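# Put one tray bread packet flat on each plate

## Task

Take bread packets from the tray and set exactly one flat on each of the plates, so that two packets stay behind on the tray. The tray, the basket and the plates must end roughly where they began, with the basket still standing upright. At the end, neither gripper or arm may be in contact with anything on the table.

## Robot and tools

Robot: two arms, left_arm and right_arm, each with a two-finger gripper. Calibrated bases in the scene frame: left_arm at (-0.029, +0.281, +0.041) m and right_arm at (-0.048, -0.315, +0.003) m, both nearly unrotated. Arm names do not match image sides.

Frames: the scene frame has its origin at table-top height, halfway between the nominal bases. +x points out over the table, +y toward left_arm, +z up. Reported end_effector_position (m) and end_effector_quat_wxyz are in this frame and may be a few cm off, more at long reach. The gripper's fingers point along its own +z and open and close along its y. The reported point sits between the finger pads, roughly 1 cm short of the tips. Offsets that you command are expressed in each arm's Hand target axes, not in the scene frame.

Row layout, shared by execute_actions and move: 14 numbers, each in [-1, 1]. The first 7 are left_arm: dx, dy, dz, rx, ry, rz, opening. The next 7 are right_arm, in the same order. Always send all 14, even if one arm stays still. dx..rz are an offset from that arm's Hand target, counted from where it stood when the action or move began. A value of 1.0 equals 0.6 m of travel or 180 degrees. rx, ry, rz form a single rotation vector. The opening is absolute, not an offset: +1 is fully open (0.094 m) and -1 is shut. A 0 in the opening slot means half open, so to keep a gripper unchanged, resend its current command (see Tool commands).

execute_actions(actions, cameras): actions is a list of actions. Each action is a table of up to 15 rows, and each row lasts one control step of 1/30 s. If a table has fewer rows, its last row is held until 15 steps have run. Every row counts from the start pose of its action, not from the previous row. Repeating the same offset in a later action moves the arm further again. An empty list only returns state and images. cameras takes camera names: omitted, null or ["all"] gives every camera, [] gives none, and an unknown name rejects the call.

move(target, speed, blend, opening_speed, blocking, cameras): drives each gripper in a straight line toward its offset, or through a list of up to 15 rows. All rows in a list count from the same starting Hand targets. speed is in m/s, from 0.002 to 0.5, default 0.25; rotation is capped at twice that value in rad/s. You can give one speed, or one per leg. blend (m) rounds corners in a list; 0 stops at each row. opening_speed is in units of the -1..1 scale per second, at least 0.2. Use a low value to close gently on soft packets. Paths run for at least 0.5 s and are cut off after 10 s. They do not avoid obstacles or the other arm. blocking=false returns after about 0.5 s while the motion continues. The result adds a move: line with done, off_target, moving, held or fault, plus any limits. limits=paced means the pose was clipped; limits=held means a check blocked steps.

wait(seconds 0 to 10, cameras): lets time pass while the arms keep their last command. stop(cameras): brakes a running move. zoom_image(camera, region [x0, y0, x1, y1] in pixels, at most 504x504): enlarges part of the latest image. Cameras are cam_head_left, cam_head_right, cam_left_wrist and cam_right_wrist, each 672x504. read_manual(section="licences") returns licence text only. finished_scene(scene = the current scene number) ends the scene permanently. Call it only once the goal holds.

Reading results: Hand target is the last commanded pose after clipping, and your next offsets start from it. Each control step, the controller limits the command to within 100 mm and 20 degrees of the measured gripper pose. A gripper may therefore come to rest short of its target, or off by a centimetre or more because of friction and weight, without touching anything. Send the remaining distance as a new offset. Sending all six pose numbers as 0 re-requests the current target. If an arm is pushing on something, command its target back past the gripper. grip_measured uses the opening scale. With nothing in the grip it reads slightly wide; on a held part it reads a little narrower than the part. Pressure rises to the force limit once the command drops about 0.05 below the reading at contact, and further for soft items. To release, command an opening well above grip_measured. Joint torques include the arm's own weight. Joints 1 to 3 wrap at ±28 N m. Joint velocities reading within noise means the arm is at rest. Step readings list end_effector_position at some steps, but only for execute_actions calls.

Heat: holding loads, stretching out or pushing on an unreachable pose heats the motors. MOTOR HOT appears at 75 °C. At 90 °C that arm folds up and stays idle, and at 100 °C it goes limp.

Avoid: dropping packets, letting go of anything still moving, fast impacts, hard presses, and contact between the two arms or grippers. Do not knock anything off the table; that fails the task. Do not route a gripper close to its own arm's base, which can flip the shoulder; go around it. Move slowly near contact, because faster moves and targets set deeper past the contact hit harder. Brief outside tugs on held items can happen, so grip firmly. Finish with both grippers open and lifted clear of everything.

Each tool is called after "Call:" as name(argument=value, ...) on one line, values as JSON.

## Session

Call:
execute_actions(actions=[])

Scene clock: 0.00 s.
left_arm: end_effector_position=(+0.1533, -0.1415, +0.1946) grip_measured=+1.000 end_effector_quat_wxyz=(+0.173, +0.894, +0.405, -0.080) | right_arm: end_effector_position=(+0.1663, -0.5254, +0.2206) grip_measured=+1.000 end_effector_quat_wxyz=(+0.173, +0.534, +0.712, -0.422)
Joint positions: left_arm=[-1.116 1.983 1.839 -1.083 0.175 1.162 0.094] | right_arm=[-0.334 1.52 1.316 -1.335 0.946 0.993 0.094]
Joint velocities: within noise
Joint torques (N m): no reading
Heat: left arm: 26 °C; right arm: 29 °C.
Hand target: left_arm +0.1529, -0.1435, +0.2050; +0.185, +0.892, +0.403, -0.084 | right_arm +0.1654, -0.5264, +0.2240; +0.177, +0.533, +0.709, -0.426
Tool commands: left_gripper/opening=+1.0 right_gripper/opening=+1.0
camera_calibration:
cam_left_wrist: T_world_to_cam=[[-0.758401, 0.595194, -0.265654, 0.254155], [0.584376, 0.801436, 0.127302, 0.0391611], [0.288674, -0.0586962, -0.955626, 0.224333], [0, 0, 0, 1]] pos_world=[0.105108, -0.169489, 0.276911]
cam_right_wrist: T_world_to_cam=[[-0.90681, -0.0909654, 0.411607, 0.0139741], [-0.258481, 0.891318, -0.372477, 0.630454], [-0.332991, -0.444158, -0.831769, 0.094111], [0, 0, 0, 1]] pos_world=[0.20697, -0.518864, 0.307356]

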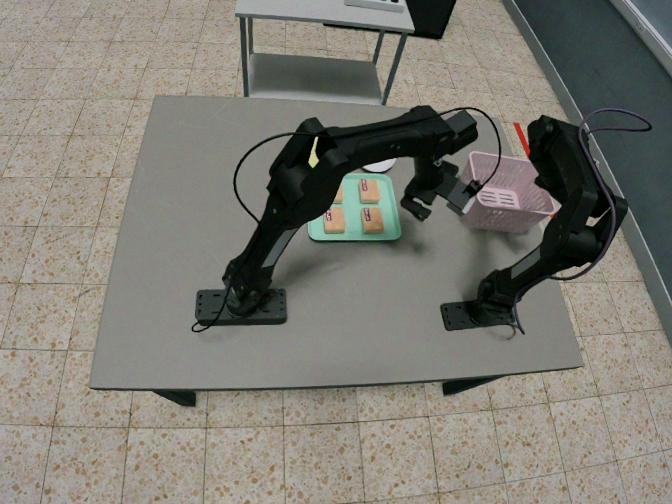

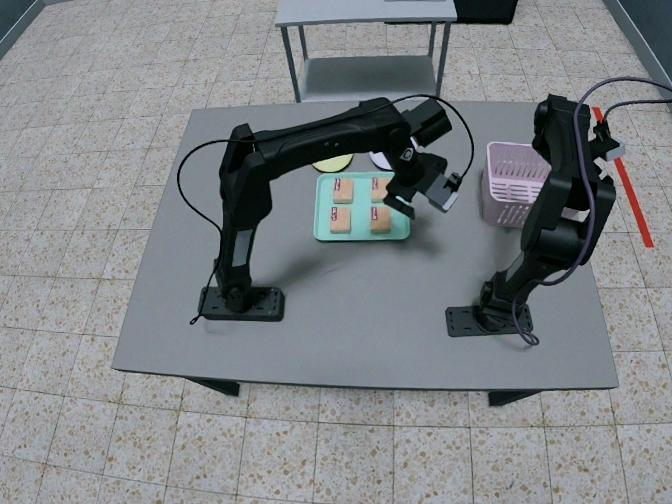

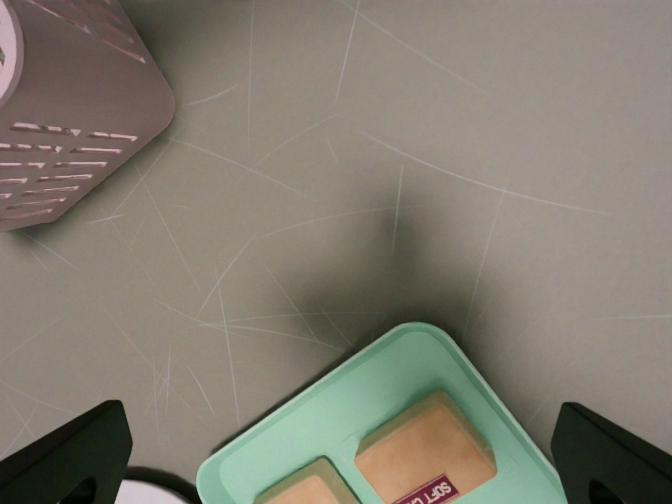

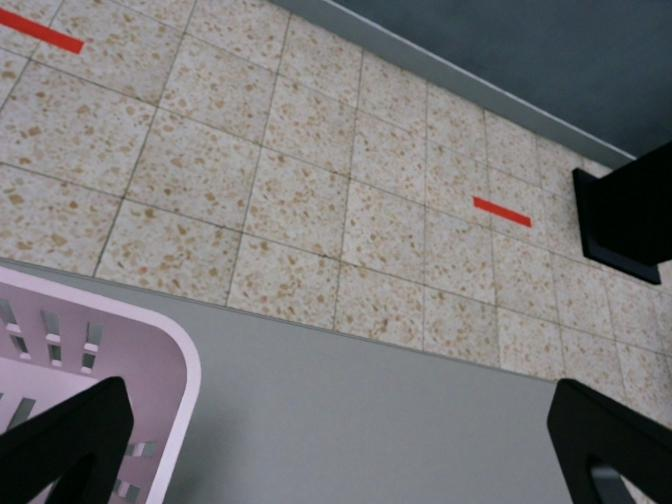

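Call:
move(target=[[0.505,-0.105,-0.195,-0.159,0.1042,-0.6957,0.7,-0.07,-0.042,-0.057,0,0,0,0.7],[0.505,-0.105,-0.195,-0.159,0.1042,-0.6957,0.7,0.177,0.224,-0.426,-0.3454,0.0583,-0.332,0.7]], speed=0.35, cameras=["cam_left_wrist","cam_right_wrist","cam_head_left"])

Scene clock: 36.70 s.
left_arm: end_effector_position=(+0.2982, +0.1509, +0.1982) grip_measured=+0.702 end_effector_quat_wxyz=(+0.121, +0.005, +0.993, -0.002) | right_arm: end_effector_position=(+0.2932, -0.2541, +0.2406) grip_measured=+0.701 end_effector_quat_wxyz=(+0.128, +0.005, +0.992, -0.004)
Joint positions: left_arm=[-0.448 1.668 1.495 -1.175 -0.095 -0.41 0.08] | right_arm=[0.147 1.696 1.851 -1.476 0.06 0.208 0.08]
Joint velocities: within noise
Joint torques (N m): left_arm=[-0.01 -6.12 9.44 0.39 -0.18 -0.07] | right_arm=[0.34 -6.39 8.12 0.73 -0.04 -0.03]
Heat: left arm: 32 °C; right arm: 30 °C.
Hand target: left_arm +0.3056, +0.1500, +0.2052; +0.131, +0.000, +0.991, +0.000 | right_arm +0.3003, -0.2503, +0.2401; +0.130, +0.000, +0.991, +0.000
Off the commanded pose: left_arm 0.010 m, 1 deg | right_arm 0.008 m, 1 deg.
move: done
camera_calibration:
cam_left_wrist: T_world_to_cam=[[0.00521537, -0.999777, -0.0204566, 0.155335], [-0.981695, -0.00901366, 0.190244, 0.296504], [-0.190386, 0.0190899, -0.981524, 0.339308], [0, 0, 0, 1]] pos_world=[0.354866, 0.151495, 0.279809]
cam_right_wrist: T_world_to_cam=[[-0.00102045, -0.999977, -0.0067038, -0.250456], [-0.98242, -0.000248974, 0.186682, 0.280067], [-0.186679, 0.00677645, -0.982398, 0.381363], [0, 0, 0, 1]] pos_world=[0.34608, -0.252965, 0.320687]
Images, in order (width x height): cam_head_left 672x504, cam_left_wrist 672x504, cam_right_wrist 672x504.

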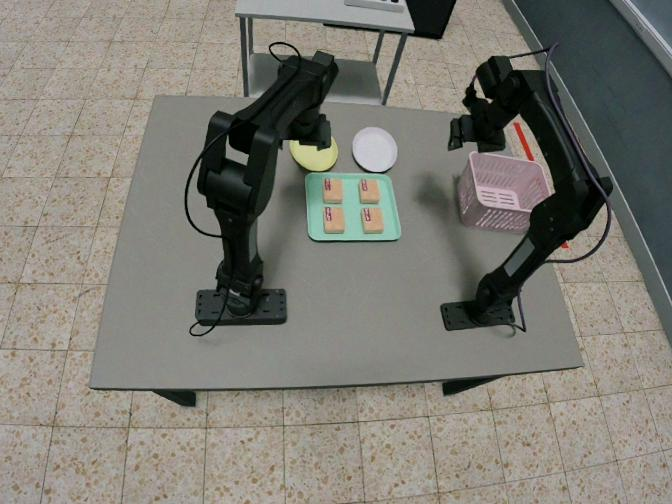

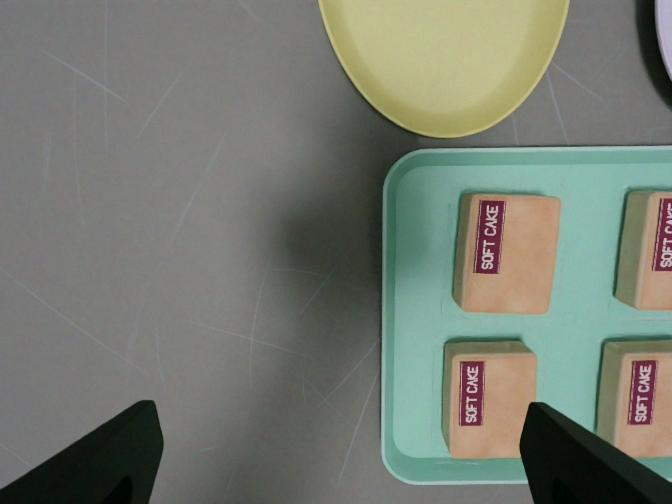

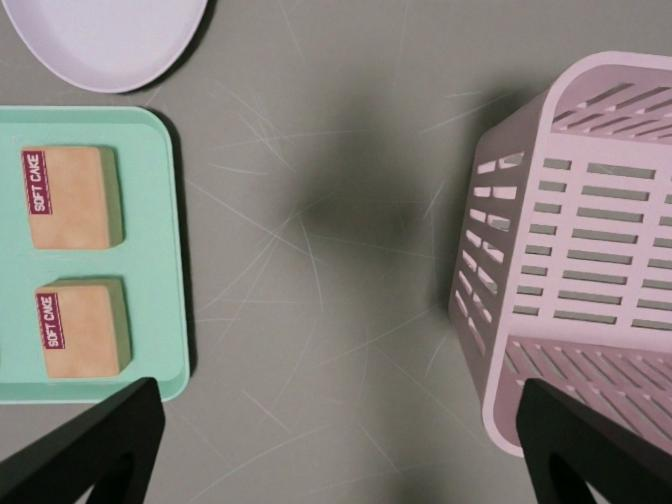

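Call:
move(target=[0.028,0,0.105,0,0,0,0.6,0.037,0.3205,0.2835,0,0,0,0.7], speed=0.25, cameras=["cam_left_wrist","cam_right_wrist"])

Scene clock: 60.87 s.
left_arm: end_effector_position=(+0.3051, +0.1477, +0.1463) grip_measured=+0.602 end_effector_quat_wxyz=(+0.132, +0.004, +0.991, -0.007) | right_arm: end_effector_position=(+0.3143, -0.0591, +0.0729) grip_measured=+0.701 end_effector_quat_wxyz=(+0.123, -0.006, +0.992, +0.002)
Joint positions: left_arm=[-0.448 1.681 1.298 -0.939 -0.095 -0.41 0.075] | right_arm=[0.614 2.067 1.669 -0.974 0.148 0.644 0.08]
Joint velocities: within noise
Joint torques (N m): left_arm=[-0.01 -6.42 5.27 0.65 -0.18 -0.06] | right_arm=[-0.35 -10.81 8.47 0.68 0.19 0.07]
Heat: left arm: 30 °C; right arm: 30 °C.
Hand target: left_arm +0.3057, +0.1500, +0.1399; +0.131, +0.000, +0.991, +0.000 | right_arm +0.3230, -0.0579, +0.0701; +0.130, +0.000, +0.991, +0.000
Off the commanded pose: left_arm 0.007 m, 1 deg | right_arm 0.009 m, 1 deg.
move: done
camera_calibration:
cam_left_wrist: T_world_to_cam=[[0.0059336, -0.999936, -0.00958844, 0.149302], [-0.985848, -0.00745593, 0.167475, 0.317463], [-0.167536, 0.00845901, -0.98583, 0.285008], [0, 0, 0, 1]] pos_world=[0.359833, 0.149249, 0.229234]
cam_right_wrist: T_world_to_cam=[[0.0233835, -0.999594, -0.0162883, -0.0635292], [-0.980281, -0.0261235, 0.195873, 0.329303], [-0.196219, 0.0113869, -0.980494, 0.222434], [0, 0, 0, 1]] pos_world=[0.367941, -0.0574337, 0.152559]
Images, in order (width x height): cam_left_wrist 672x504, cam_right_wrist 672x504.

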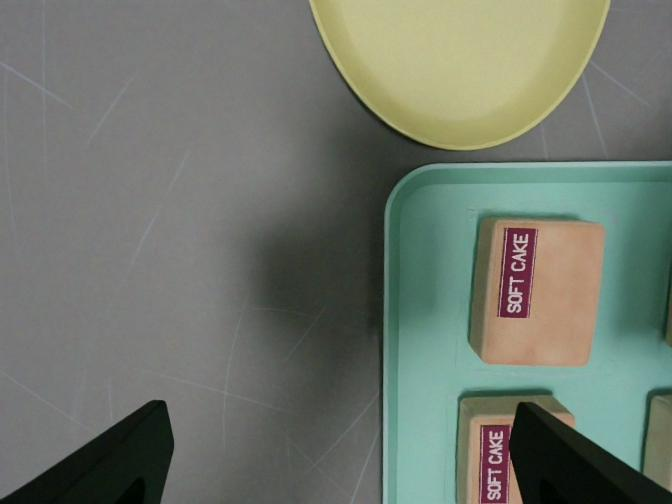

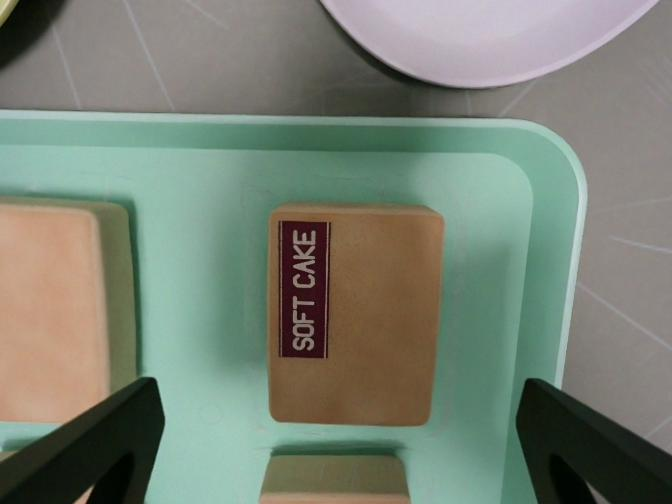

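Call:
move(target=[0,0,0,0,0,0,0.6,0.041,-0.005,0.115,0,0,0.008,0.55], speed=0.12, cameras=["cam_right_wrist"])

Scene clock: 73.97 s.
left_arm: end_effector_position=(+0.3052, +0.1477, +0.1464) grip_measured=+0.602 end_effector_quat_wxyz=(+0.133, +0.004, +0.991, -0.007) | right_arm: end_effector_position=(+0.3193, -0.0565, +0.0146) grip_measured=+0.551 end_effector_quat_wxyz=(+0.141, +0.010, +0.990, +0.015)
Joint positions: left_arm=[-0.448 1.681 1.298 -0.938 -0.095 -0.41 0.075] | right_arm=[0.614 2.114 1.491 -0.708 0.154 0.673 0.073]
Joint velocities: within noise
Joint torques (N m): left_arm=[0.01 -6.42 5.26 0.64 -0.18 -0.06] | right_arm=[-0.02 -10.14 5.38 0.74 0.14 0.08]
Heat: left arm: 29 °C; right arm: 31 °C.
Hand target: left_arm +0.3057, +0.1500, +0.1399; +0.131, +0.000, +0.991, +0.000 | right_arm +0.3171, -0.0609, -0.0028; +0.130, +0.013, +0.991, +0.002
Off the commanded pose: left_arm 0.007 m, 1 deg | right_arm 0.018 m, 2 deg.
move: off_target (right_arm)
camera_calibration:
cam_right_wrist: T_world_to_cam=[[-0.00484428, -0.999008, -0.0442655, -0.0525402], [-0.986977, -0.00234103, 0.160845, 0.349704], [-0.160789, 0.0444682, -0.985987, 0.156799], [0, 0, 0, 1]] pos_world=[0.370107, -0.058642, 0.0960283]
Images, in order (width x height): cam_right_wrist 672x504.

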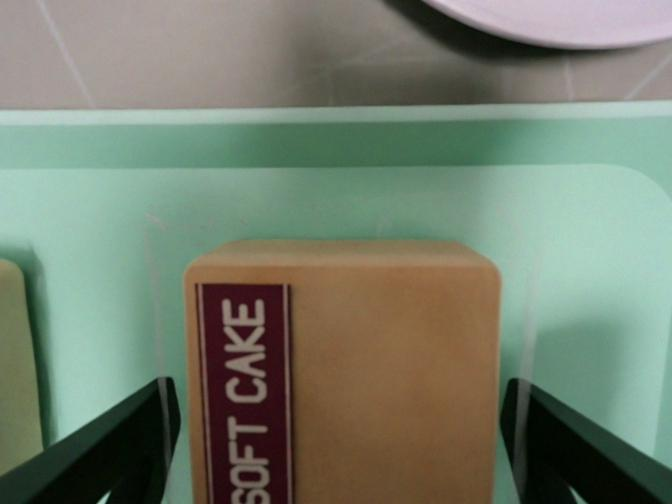

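Call:
move(target=[[0,0,0,0,0,0,0.6,0,0,0,0,0,0,-0.15],[0,0,0,0,0,0,0.6,-0.0475,0,-0.177,0,0,0,-0.15],[0,0,0,0,0,0,0.6,-0.212,-0.03,-0.193,0,0,0,-0.15]], speed=0.15, blend=[0,0.03,0], opening_speed=0.8, cameras=["cam_right_wrist"])

Scene clock: 84.27 s.
left_arm: end_effector_position=(+0.3052, +0.1477, +0.1464) grip_measured=+0.602 end_effector_quat_wxyz=(+0.133, +0.004, +0.991, -0.007) | right_arm: end_effector_position=(+0.4098, -0.0842, +0.1562) grip_measured=+0.225 end_effector_quat_wxyz=(+0.147, +0.018, +0.989, +0.010)
Joint positions: left_arm=[-0.448 1.681 1.298 -0.938 -0.095 -0.41 0.075] | right_arm=[0.453 2.39 2.523 -1.437 0.13 0.53 0.058]
Joint velocities: within noise
Joint torques (N m): left_arm=[-0.01 -6.42 5.26 0.64 -0.18 -0.06] | right_arm=[0.29 -11.73 8.32 0.51 0.03 -0.03]
Heat: left arm: 29 °C; right arm: 32 °C.
Hand target: left_arm +0.3057, +0.1500, +0.1399; +0.131, +0.000, +0.991, +0.000 | right_arm +0.4094, -0.0822, +0.1418; +0.130, +0.013, +0.991, +0.002
Off the commanded pose: left_arm 0.007 m, 1 deg | right_arm 0.015 m, 2 deg.
move: off_target (right_arm)
camera_calibration:
cam_right_wrist: T_world_to_cam=[[-0.0222924, -0.999043, -0.037622, -0.0673539], [-0.98881, 0.0164805, 0.148269, 0.420423], [-0.147507, 0.0405063, -0.988231, 0.306755], [0, 0, 0, 1]] pos_world=[0.459465, -0.0866438, 0.238275]
Images, in order (width x height): cam_right_wrist 672x504.

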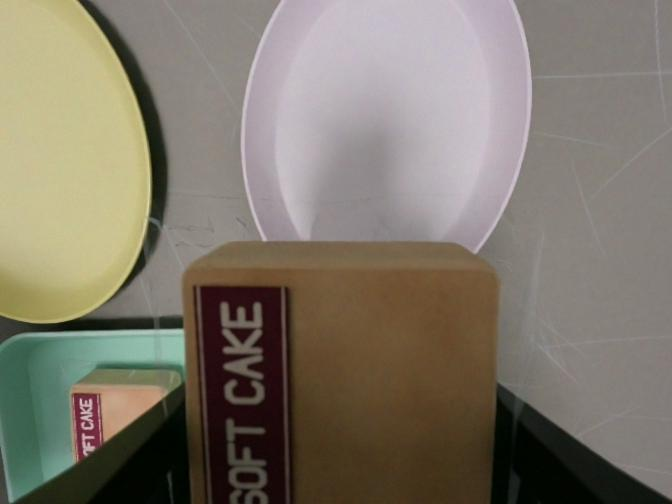

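Call:
move(target=[0.013,-0.083,0.048,0,0,0,0.6,-0.107,-0.031,0.144,0,-0.008,0,-0.15], speed=0.15, cameras=["cam_right_wrist","cam_left_wrist"])

Scene clock: 98.43 s.
left_arm: end_effector_position=(+0.3013, +0.1007, +0.1120) grip_measured=+0.602 end_effector_quat_wxyz=(+0.125, +0.004, +0.992, -0.004) | right_arm: end_effector_position=(+0.4882, -0.1062, +0.0882) grip_measured=+0.225 end_effector_quat_wxyz=(+0.173, +0.015, +0.985, +0.013)
Joint positions: left_arm=[-0.579 1.795 1.298 -0.856 -0.124 -0.54 0.075] | right_arm=[0.348 2.715 2.843 -1.369 0.116 0.417 0.058]
Joint velocities: within noise
Joint torques (N m): left_arm=[-0.2 -7.19 6.5 0.59 -0.22 -0.07] | right_arm=[0.14 -14.05 8.4 0.9 0.02 -0.01]
Heat: left arm: 29 °C; right arm: 32 °C.
Hand target: left_arm +0.3056, +0.1002, +0.1102; +0.131, +0.000, +0.991, +0.000 | right_arm +0.4934, -0.1024, +0.0748; +0.143, +0.013, +0.990, +0.002
Off the commanded pose: left_arm 0.005 m, 1 deg | right_arm 0.015 m, 4 deg.
elbow stopped short (right arm): the move would have taken joint 3 (elbow) straighter than the controller allows.
move: off_target (right_arm)
camera_calibration:
cam_left_wrist: T_world_to_cam=[[0.00692006, -0.999852, -0.0157267, 0.102392], [-0.983104, -0.00967932, 0.182794, 0.316777], [-0.182919, 0.014196, -0.983025, 0.2547], [0, 0, 0, 1]] pos_world=[0.357305, 0.101827, 0.194082]
cam_right_wrist: T_world_to_cam=[[-0.0138953, -0.998998, -0.0425441, -0.0938219], [-0.995329, 0.00975386, 0.0960482, 0.515528], [-0.095537, 0.04368, -0.994467, 0.227537], [0, 0, 0, 1]] pos_world=[0.533555, -0.108695, 0.172771]
Images, in order (width x height): cam_left_wrist 672x504, cam_right_wrist 672x504.

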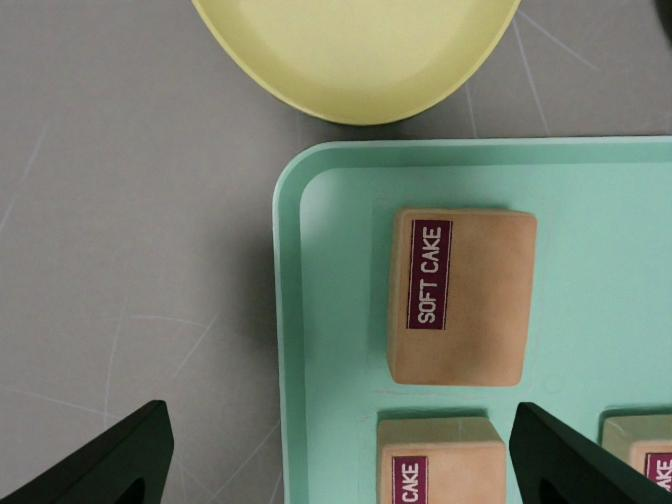

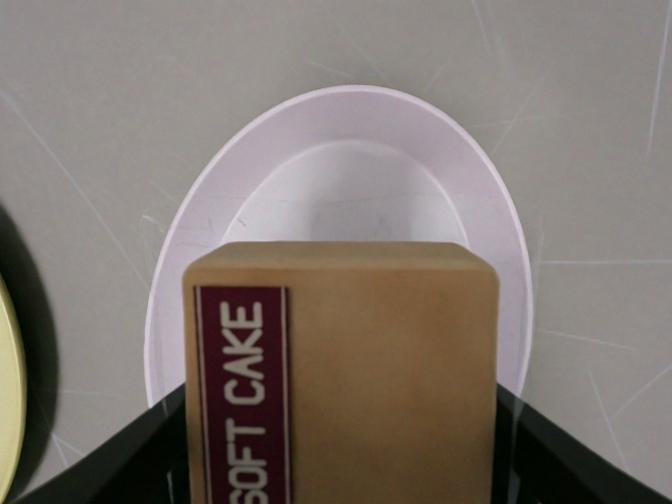

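Call:
move(target=[[0.015,-0.082,0.056,0,0,0,0.6,0.0285,0,0.0787,0,0,0,-0.15],[0.047,-0.082,0.163,0,0,0,0.6,0.05,0,0.133,0,0,0,-0.15]], speed=[0.08,0.05], blend=0.01, cameras=["cam_right_wrist","cam_left_wrist"])

Scene clock: 119.93 s.
left_arm: end_effector_position=(+0.3061, +0.0492, +0.0166) grip_measured=+0.602 end_effector_quat_wxyz=(+0.131, +0.000, +0.991, -0.009) | right_arm: end_effector_position=(+0.4971, -0.1024, +0.0131) grip_measured=+0.225 end_effector_quat_wxyz=(+0.166, +0.016, +0.986, +0.010)
Joint positions: left_arm=[-0.691 2.05 1.236 -0.539 -0.149 -0.655 0.075] | right_arm=[0.348 2.688 2.49 -1.06 0.116 0.419 0.058]
Joint velocities: within noise
Joint torques (N m): left_arm=[-0.57 -8.44 4.45 0.61 -0.22 -0.07] | right_arm=[0.72 -16.18 3.74 0.82 0.04 0.07]
Heat: left arm: 30 °C; right arm: 34 °C.
Hand target: left_arm +0.3038, +0.0508, +0.0085; +0.131, +0.000, +0.991, +0.000 | right_arm +0.4872, -0.1017, -0.0102; +0.143, +0.013, +0.990, +0.002
Off the commanded pose: left_arm 0.009 m, 1 deg | right_arm 0.025 m, 3 deg.
move: off_target (right_arm)
camera_calibration:
cam_left_wrist: T_world_to_cam=[[0.0121666, -0.999907, -0.00620257, 0.0475171], [-0.985342, -0.0130445, 0.170091, 0.339551], [-0.170157, 0.00404221, -0.985409, 0.159147], [0, 0, 0, 1]] pos_world=[0.361075, 0.0512986, 0.0993645]
cam_right_wrist: T_world_to_cam=[[-0.0163007, -0.999207, -0.0363336, -0.0919743], [-0.993706, 0.0121619, 0.111355, 0.530811], [-0.110825, 0.0379201, -0.993116, 0.160601], [0, 0, 0, 1]] pos_world=[0.543769, -0.104447, 0.097045]
Images, in order (width x height): cam_left_wrist 672x504, cam_right_wrist 672x504.

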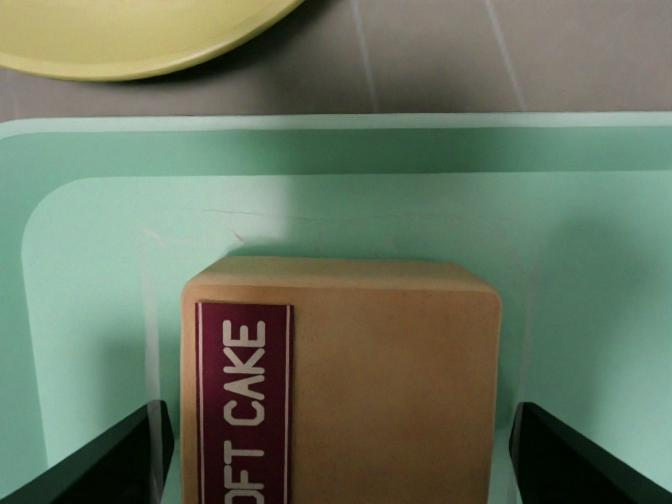

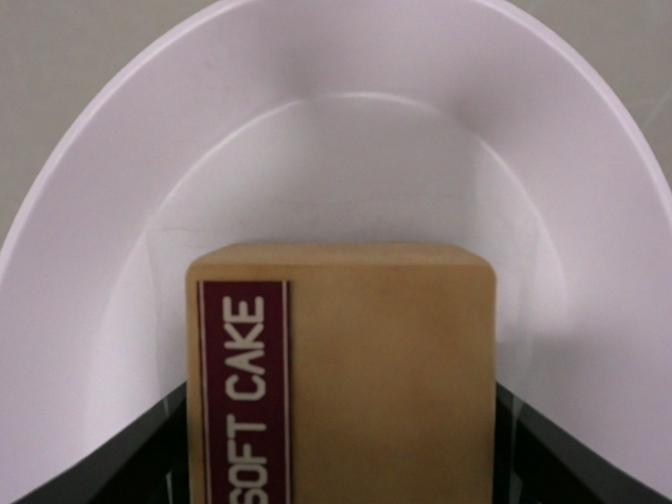

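Call:
move(target=[[0,0,0,0,0,0,-0.15,-0.003,0,-0.012,0,0,0,0.6],[0,0,0,0,0,0,-0.15,-0.057,0,-0.19,0,0,0,0.6],[-0.0432,0,-0.161,0,0,0,-0.15,0.108,-0.2,-0.27,0,0,0,0.6],[-0.1975,0.042,-0.1575,0,0,0,-0.15,0.108,-0.2,-0.27,0,0,0,0.6]], speed=[0.06,0.15,0.2,0.15], blend=[0,0.03,0.03,0], opening_speed=0.8, cameras=["cam_head_right","cam_left_wrist"])

Scene clock: 133.03 s.
left_arm: end_effector_position=(+0.3875, +0.0816, +0.1274) grip_measured=+0.241 end_effector_quat_wxyz=(+0.126, -0.005, +0.992, +0.004) | right_arm: end_effector_position=(+0.3777, -0.2193, +0.1201) grip_measured=+0.599 end_effector_quat_wxyz=(+0.134, +0.014, +0.991, -0.003)
Joint positions: left_arm=[-0.516 2.113 1.803 -1.042 -0.129 -0.494 0.058] | right_arm=[0.192 1.965 1.701 -1.049 0.076 0.269 0.075]
Joint velocities: within noise
Joint torques (N m): left_arm=[-0.23 -9.47 9.63 0.39 -0.05 0.09] | right_arm=[-0.17 -14.54 5.3 0.77 -0.02 -0.02]
Heat: left arm: 29 °C; right arm: 34 °C.
Hand target: left_arm +0.3938, +0.0761, +0.1304; +0.131, +0.000, +0.991, +0.000 | right_arm +0.3762, -0.2199, +0.1260; +0.143, +0.013, +0.990, +0.002
Off the commanded pose: left_arm 0.009 m, 1 deg | right_arm 0.006 m, 1 deg.
move: done
camera_calibration:
cam_left_wrist: T_world_to_cam=[[0.0255564, -0.999197, -0.0308644, 0.0775933], [-0.983348, -0.030684, 0.179123, 0.400829], [-0.179926, 0.0257728, -0.983342, 0.283739], [0, 0, 0, 1]] pos_world=[0.443223, 0.0825173, 0.20961]
Images, in order (width x height): cam_head_right 672x504, cam_left_wrist 672x504.

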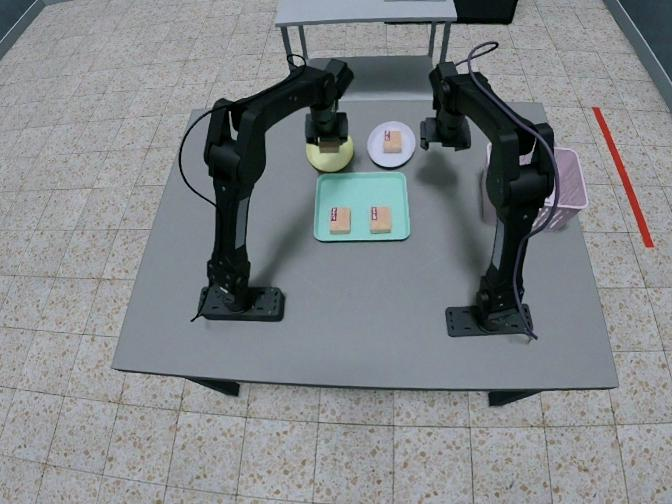

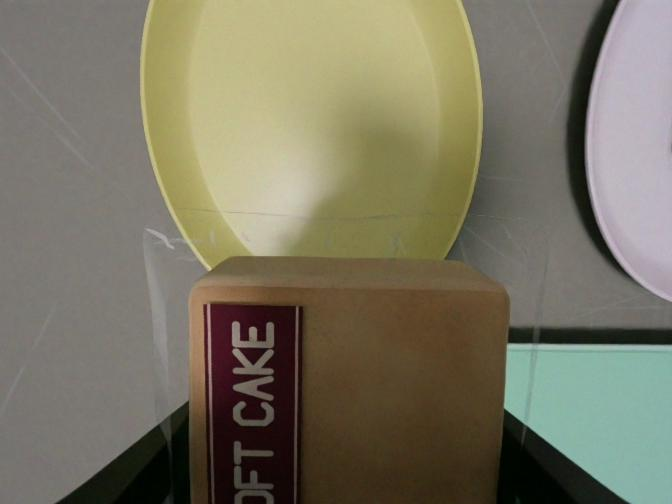

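Call:
move(target=[-0.115,0.0357,0.134,0,0,0,-0.15,0,0,0,0,0,0,0.6], speed=0.14, cameras=["cam_left_wrist"])

Scene clock: 141.97 s.
left_arm: end_effector_position=(+0.4752, +0.1010, +0.0688) grip_measured=+0.241 end_effector_quat_wxyz=(+0.126, -0.004, +0.992, +0.004) | right_arm: end_effector_position=(+0.3779, -0.2192, +0.1202) grip_measured=+0.599 end_effector_quat_wxyz=(+0.134, +0.014, +0.991, -0.003)
Joint positions: left_arm=[-0.397 2.471 2.174 -1.042 -0.101 -0.374 0.058] | right_arm=[0.192 1.965 1.701 -1.048 0.076 0.269 0.075]
Joint velocities: within noise
Joint torques (N m): left_arm=[-0.02 -11.97 9.59 0.42 -0.02 0.08] | right_arm=[-0.18 -14.54 5.29 0.77 -0.02 -0.03]
Heat: left arm: 30 °C; right arm: 34 °C.
Hand target: left_arm +0.4812, +0.0976, +0.0706; +0.131, +0.000, +0.991, +0.000 | right_arm +0.3763, -0.2199, +0.1260; +0.143, +0.013, +0.990, +0.002
Off the commanded pose: left_arm 0.007 m, 1 deg | right_arm 0.006 m, 1 deg.
move: done
camera_calibration:
cam_left_wrist: T_world_to_cam=[[0.0234806, -0.999254, -0.0306763, 0.0938319], [-0.983243, -0.0286313, 0.180036, 0.497884], [-0.18078, 0.0259349, -0.983181, 0.241839], [0, 0, 0, 1]] pos_world=[0.531057, 0.101745, 0.151012]
Images, in order (width x height): cam_left_wrist 672x504.

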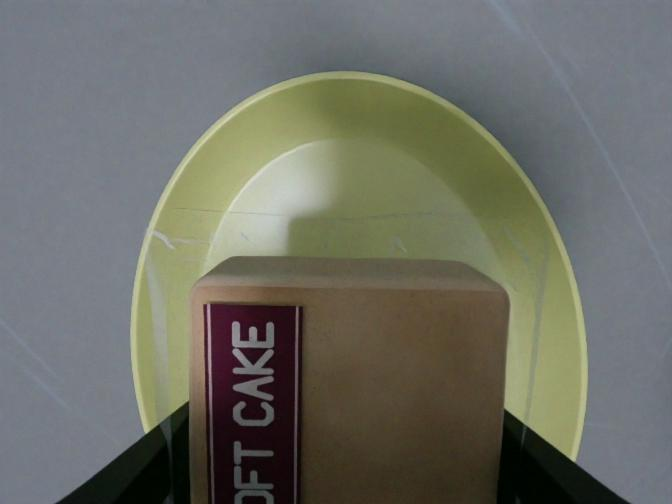

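Call:
move(target=[[0.029,0,0.07,0,0,0,-0.15,0,0,0,0,0,0,0.6],[0.042,0,0.118,0,0,0,-0.15,0,0,0,0,0,0,0.6]], speed=[0.08,0.03], blend=0.01, cameras=["cam_left_wrist"])

Scene clock: 151.67 s.
left_arm: end_effector_position=(+0.4815, +0.0985, +0.0177) grip_measured=+0.241 end_effector_quat_wxyz=(+0.146, -0.005, +0.989, -0.004) | right_arm: end_effector_position=(+0.3779, -0.2191, +0.1202) grip_measured=+0.599 end_effector_quat_wxyz=(+0.134, +0.014, +0.991, -0.003)
Joint positions: left_arm=[-0.397 2.494 2.001 -0.801 -0.101 -0.374 0.058] | right_arm=[0.192 1.965 1.701 -1.048 0.075 0.269 0.075]
Joint velocities: within noise
Joint torques (N m): left_arm=[-0.4 -11.02 4.59 0.75 -0.04 0.03] | right_arm=[-0.18 -14.54 5.29 0.77 -0.02 -0.02]
Heat: left arm: 32 °C; right arm: 34 °C.
Hand target: left_arm +0.4753, +0.0975, -0.0042; +0.131, +0.000, +0.991, +0.000 | right_arm +0.3762, -0.2199, +0.1260; +0.143, +0.013, +0.990, +0.002
Off the commanded pose: left_arm 0.023 m, 2 deg | right_arm 0.006 m, 1 deg.
move: off_target (left_arm)
camera_calibration:
cam_left_wrist: T_world_to_cam=[[0.0240162, -0.999619, -0.0136101, 0.0891185], [-0.989783, -0.0256894, 0.140252, 0.516702], [-0.140548, 0.0101028, -0.990022, 0.175102], [0, 0, 0, 1]] pos_world=[0.533893, 0.100589, 0.1021]
Images, in order (width x height): cam_left_wrist 672x504.

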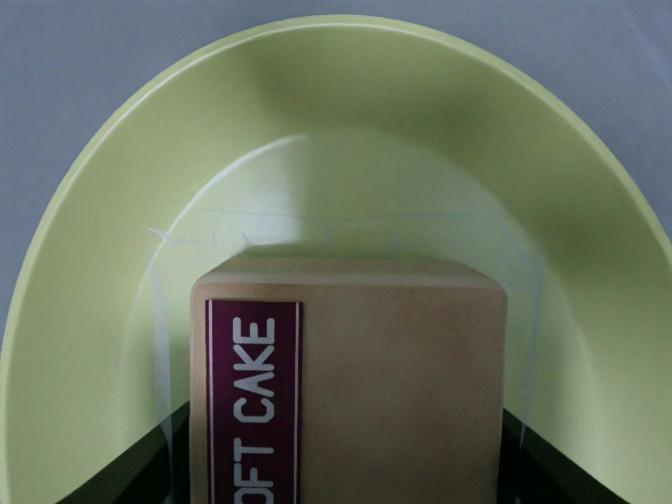

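Call:
move(target=[[-0.002,0,-0.006,0,0,0,0.6,0,0,0,0,0,0,0.6],[-0.055,0,-0.175,0,0,0,0.6,0,0,0,0,0,0,0.6],[0.03,0.14,-0.24,0,0,0,0.6,0,0,0,0,0,0,0.6]], speed=0.2, blend=[0,0.03,0], opening_speed=0.8)

Scene clock: 159.20 s.
left_arm: end_effector_position=(+0.4202, +0.1855, +0.1152) grip_measured=+0.598 end_effector_quat_wxyz=(+0.111, -0.006, +0.994, +0.008) | right_arm: end_effector_position=(+0.3780, -0.2191, +0.1202) grip_measured=+0.599 end_effector_quat_wxyz=(+0.134, +0.014, +0.991, -0.003)
Joint positions: left_arm=[-0.257 2.114 1.761 -1.005 -0.07 -0.244 0.075] | right_arm=[0.192 1.965 1.701 -1.048 0.075 0.269 0.075]
Joint velocities: within noise
Joint torques (N m): left_arm=[-0.47 -14.35 5.04 0.6 0.01 0.09] | right_arm=[-0.18 -14.54 5.29 0.77 -0.02 -0.02]
Heat: left arm: 33 °C; right arm: 34 °C.
Hand target: left_arm +0.4205, +0.1816, +0.1301; +0.131, +0.000, +0.991, +0.000 | right_arm +0.3762, -0.2199, +0.1260; +0.143, +0.013, +0.990, +0.002
Off the commanded pose: left_arm 0.015 m, 3 deg | right_arm 0.006 m, 1 deg.
move: off_target (left_arm)
camera_calibration:
cam_left_wrist: T_world_to_cam=[[0.0283796, -0.99884, -0.0388911, 0.179842], [-0.977365, -0.0358874, 0.208493, 0.43346], [-0.209647, 0.0320939, -0.97725, 0.285591], [0, 0, 0, 1]] pos_world=[0.478418, 0.186023, 0.195715]
cam_right_wrist: T_world_to_cam=[[-0.0182029, -0.999777, -0.0107245, -0.209157], [-0.984645, 0.0160628, 0.173828, 0.391806], [-0.173617, 0.013724, -0.984718, 0.275552], [0, 0, 0, 1]] pos_world=[0.429823, -0.219185, 0.200991]

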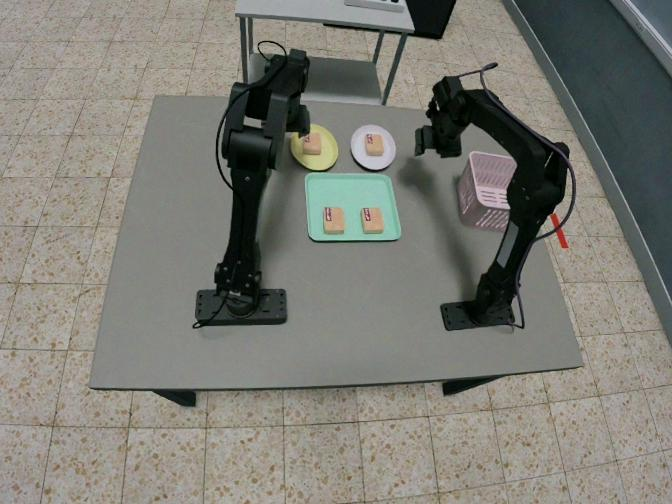

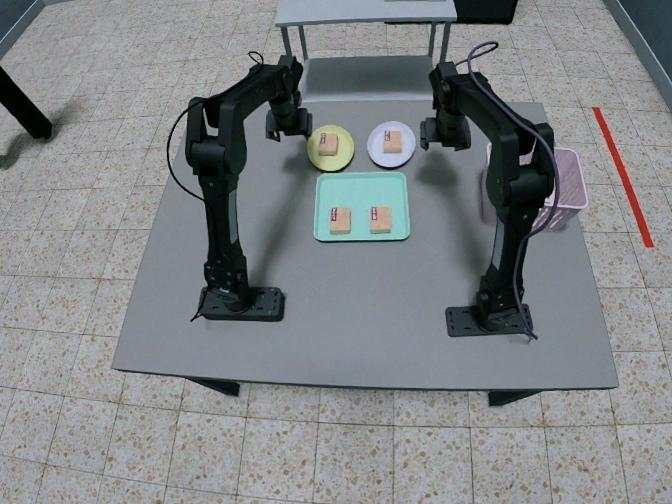

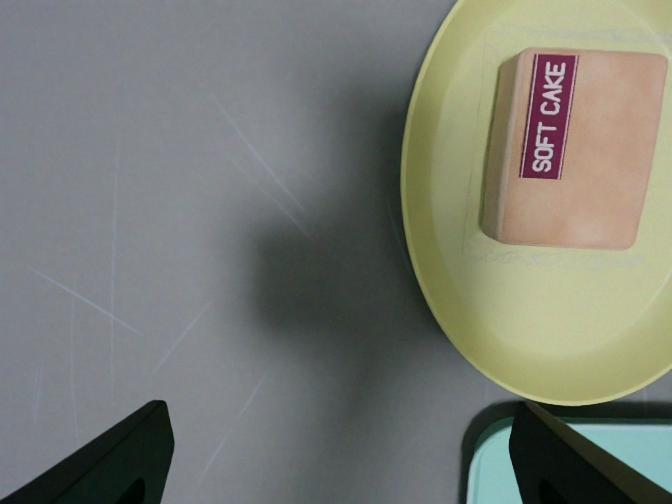

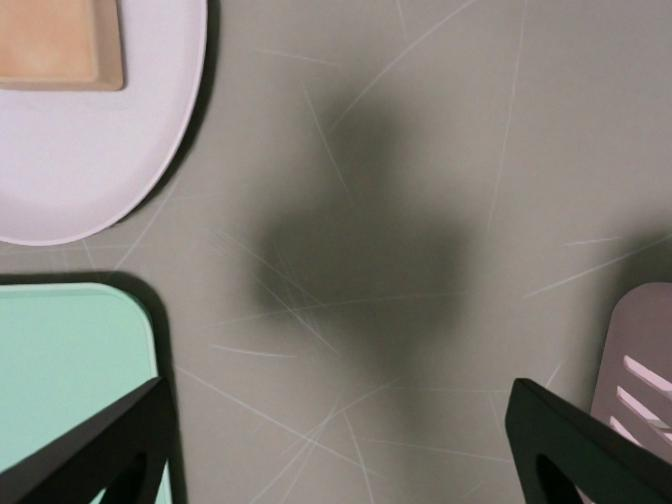

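Call:
finished_scene(scene=3, done=true)

The scene is finished: the task was done.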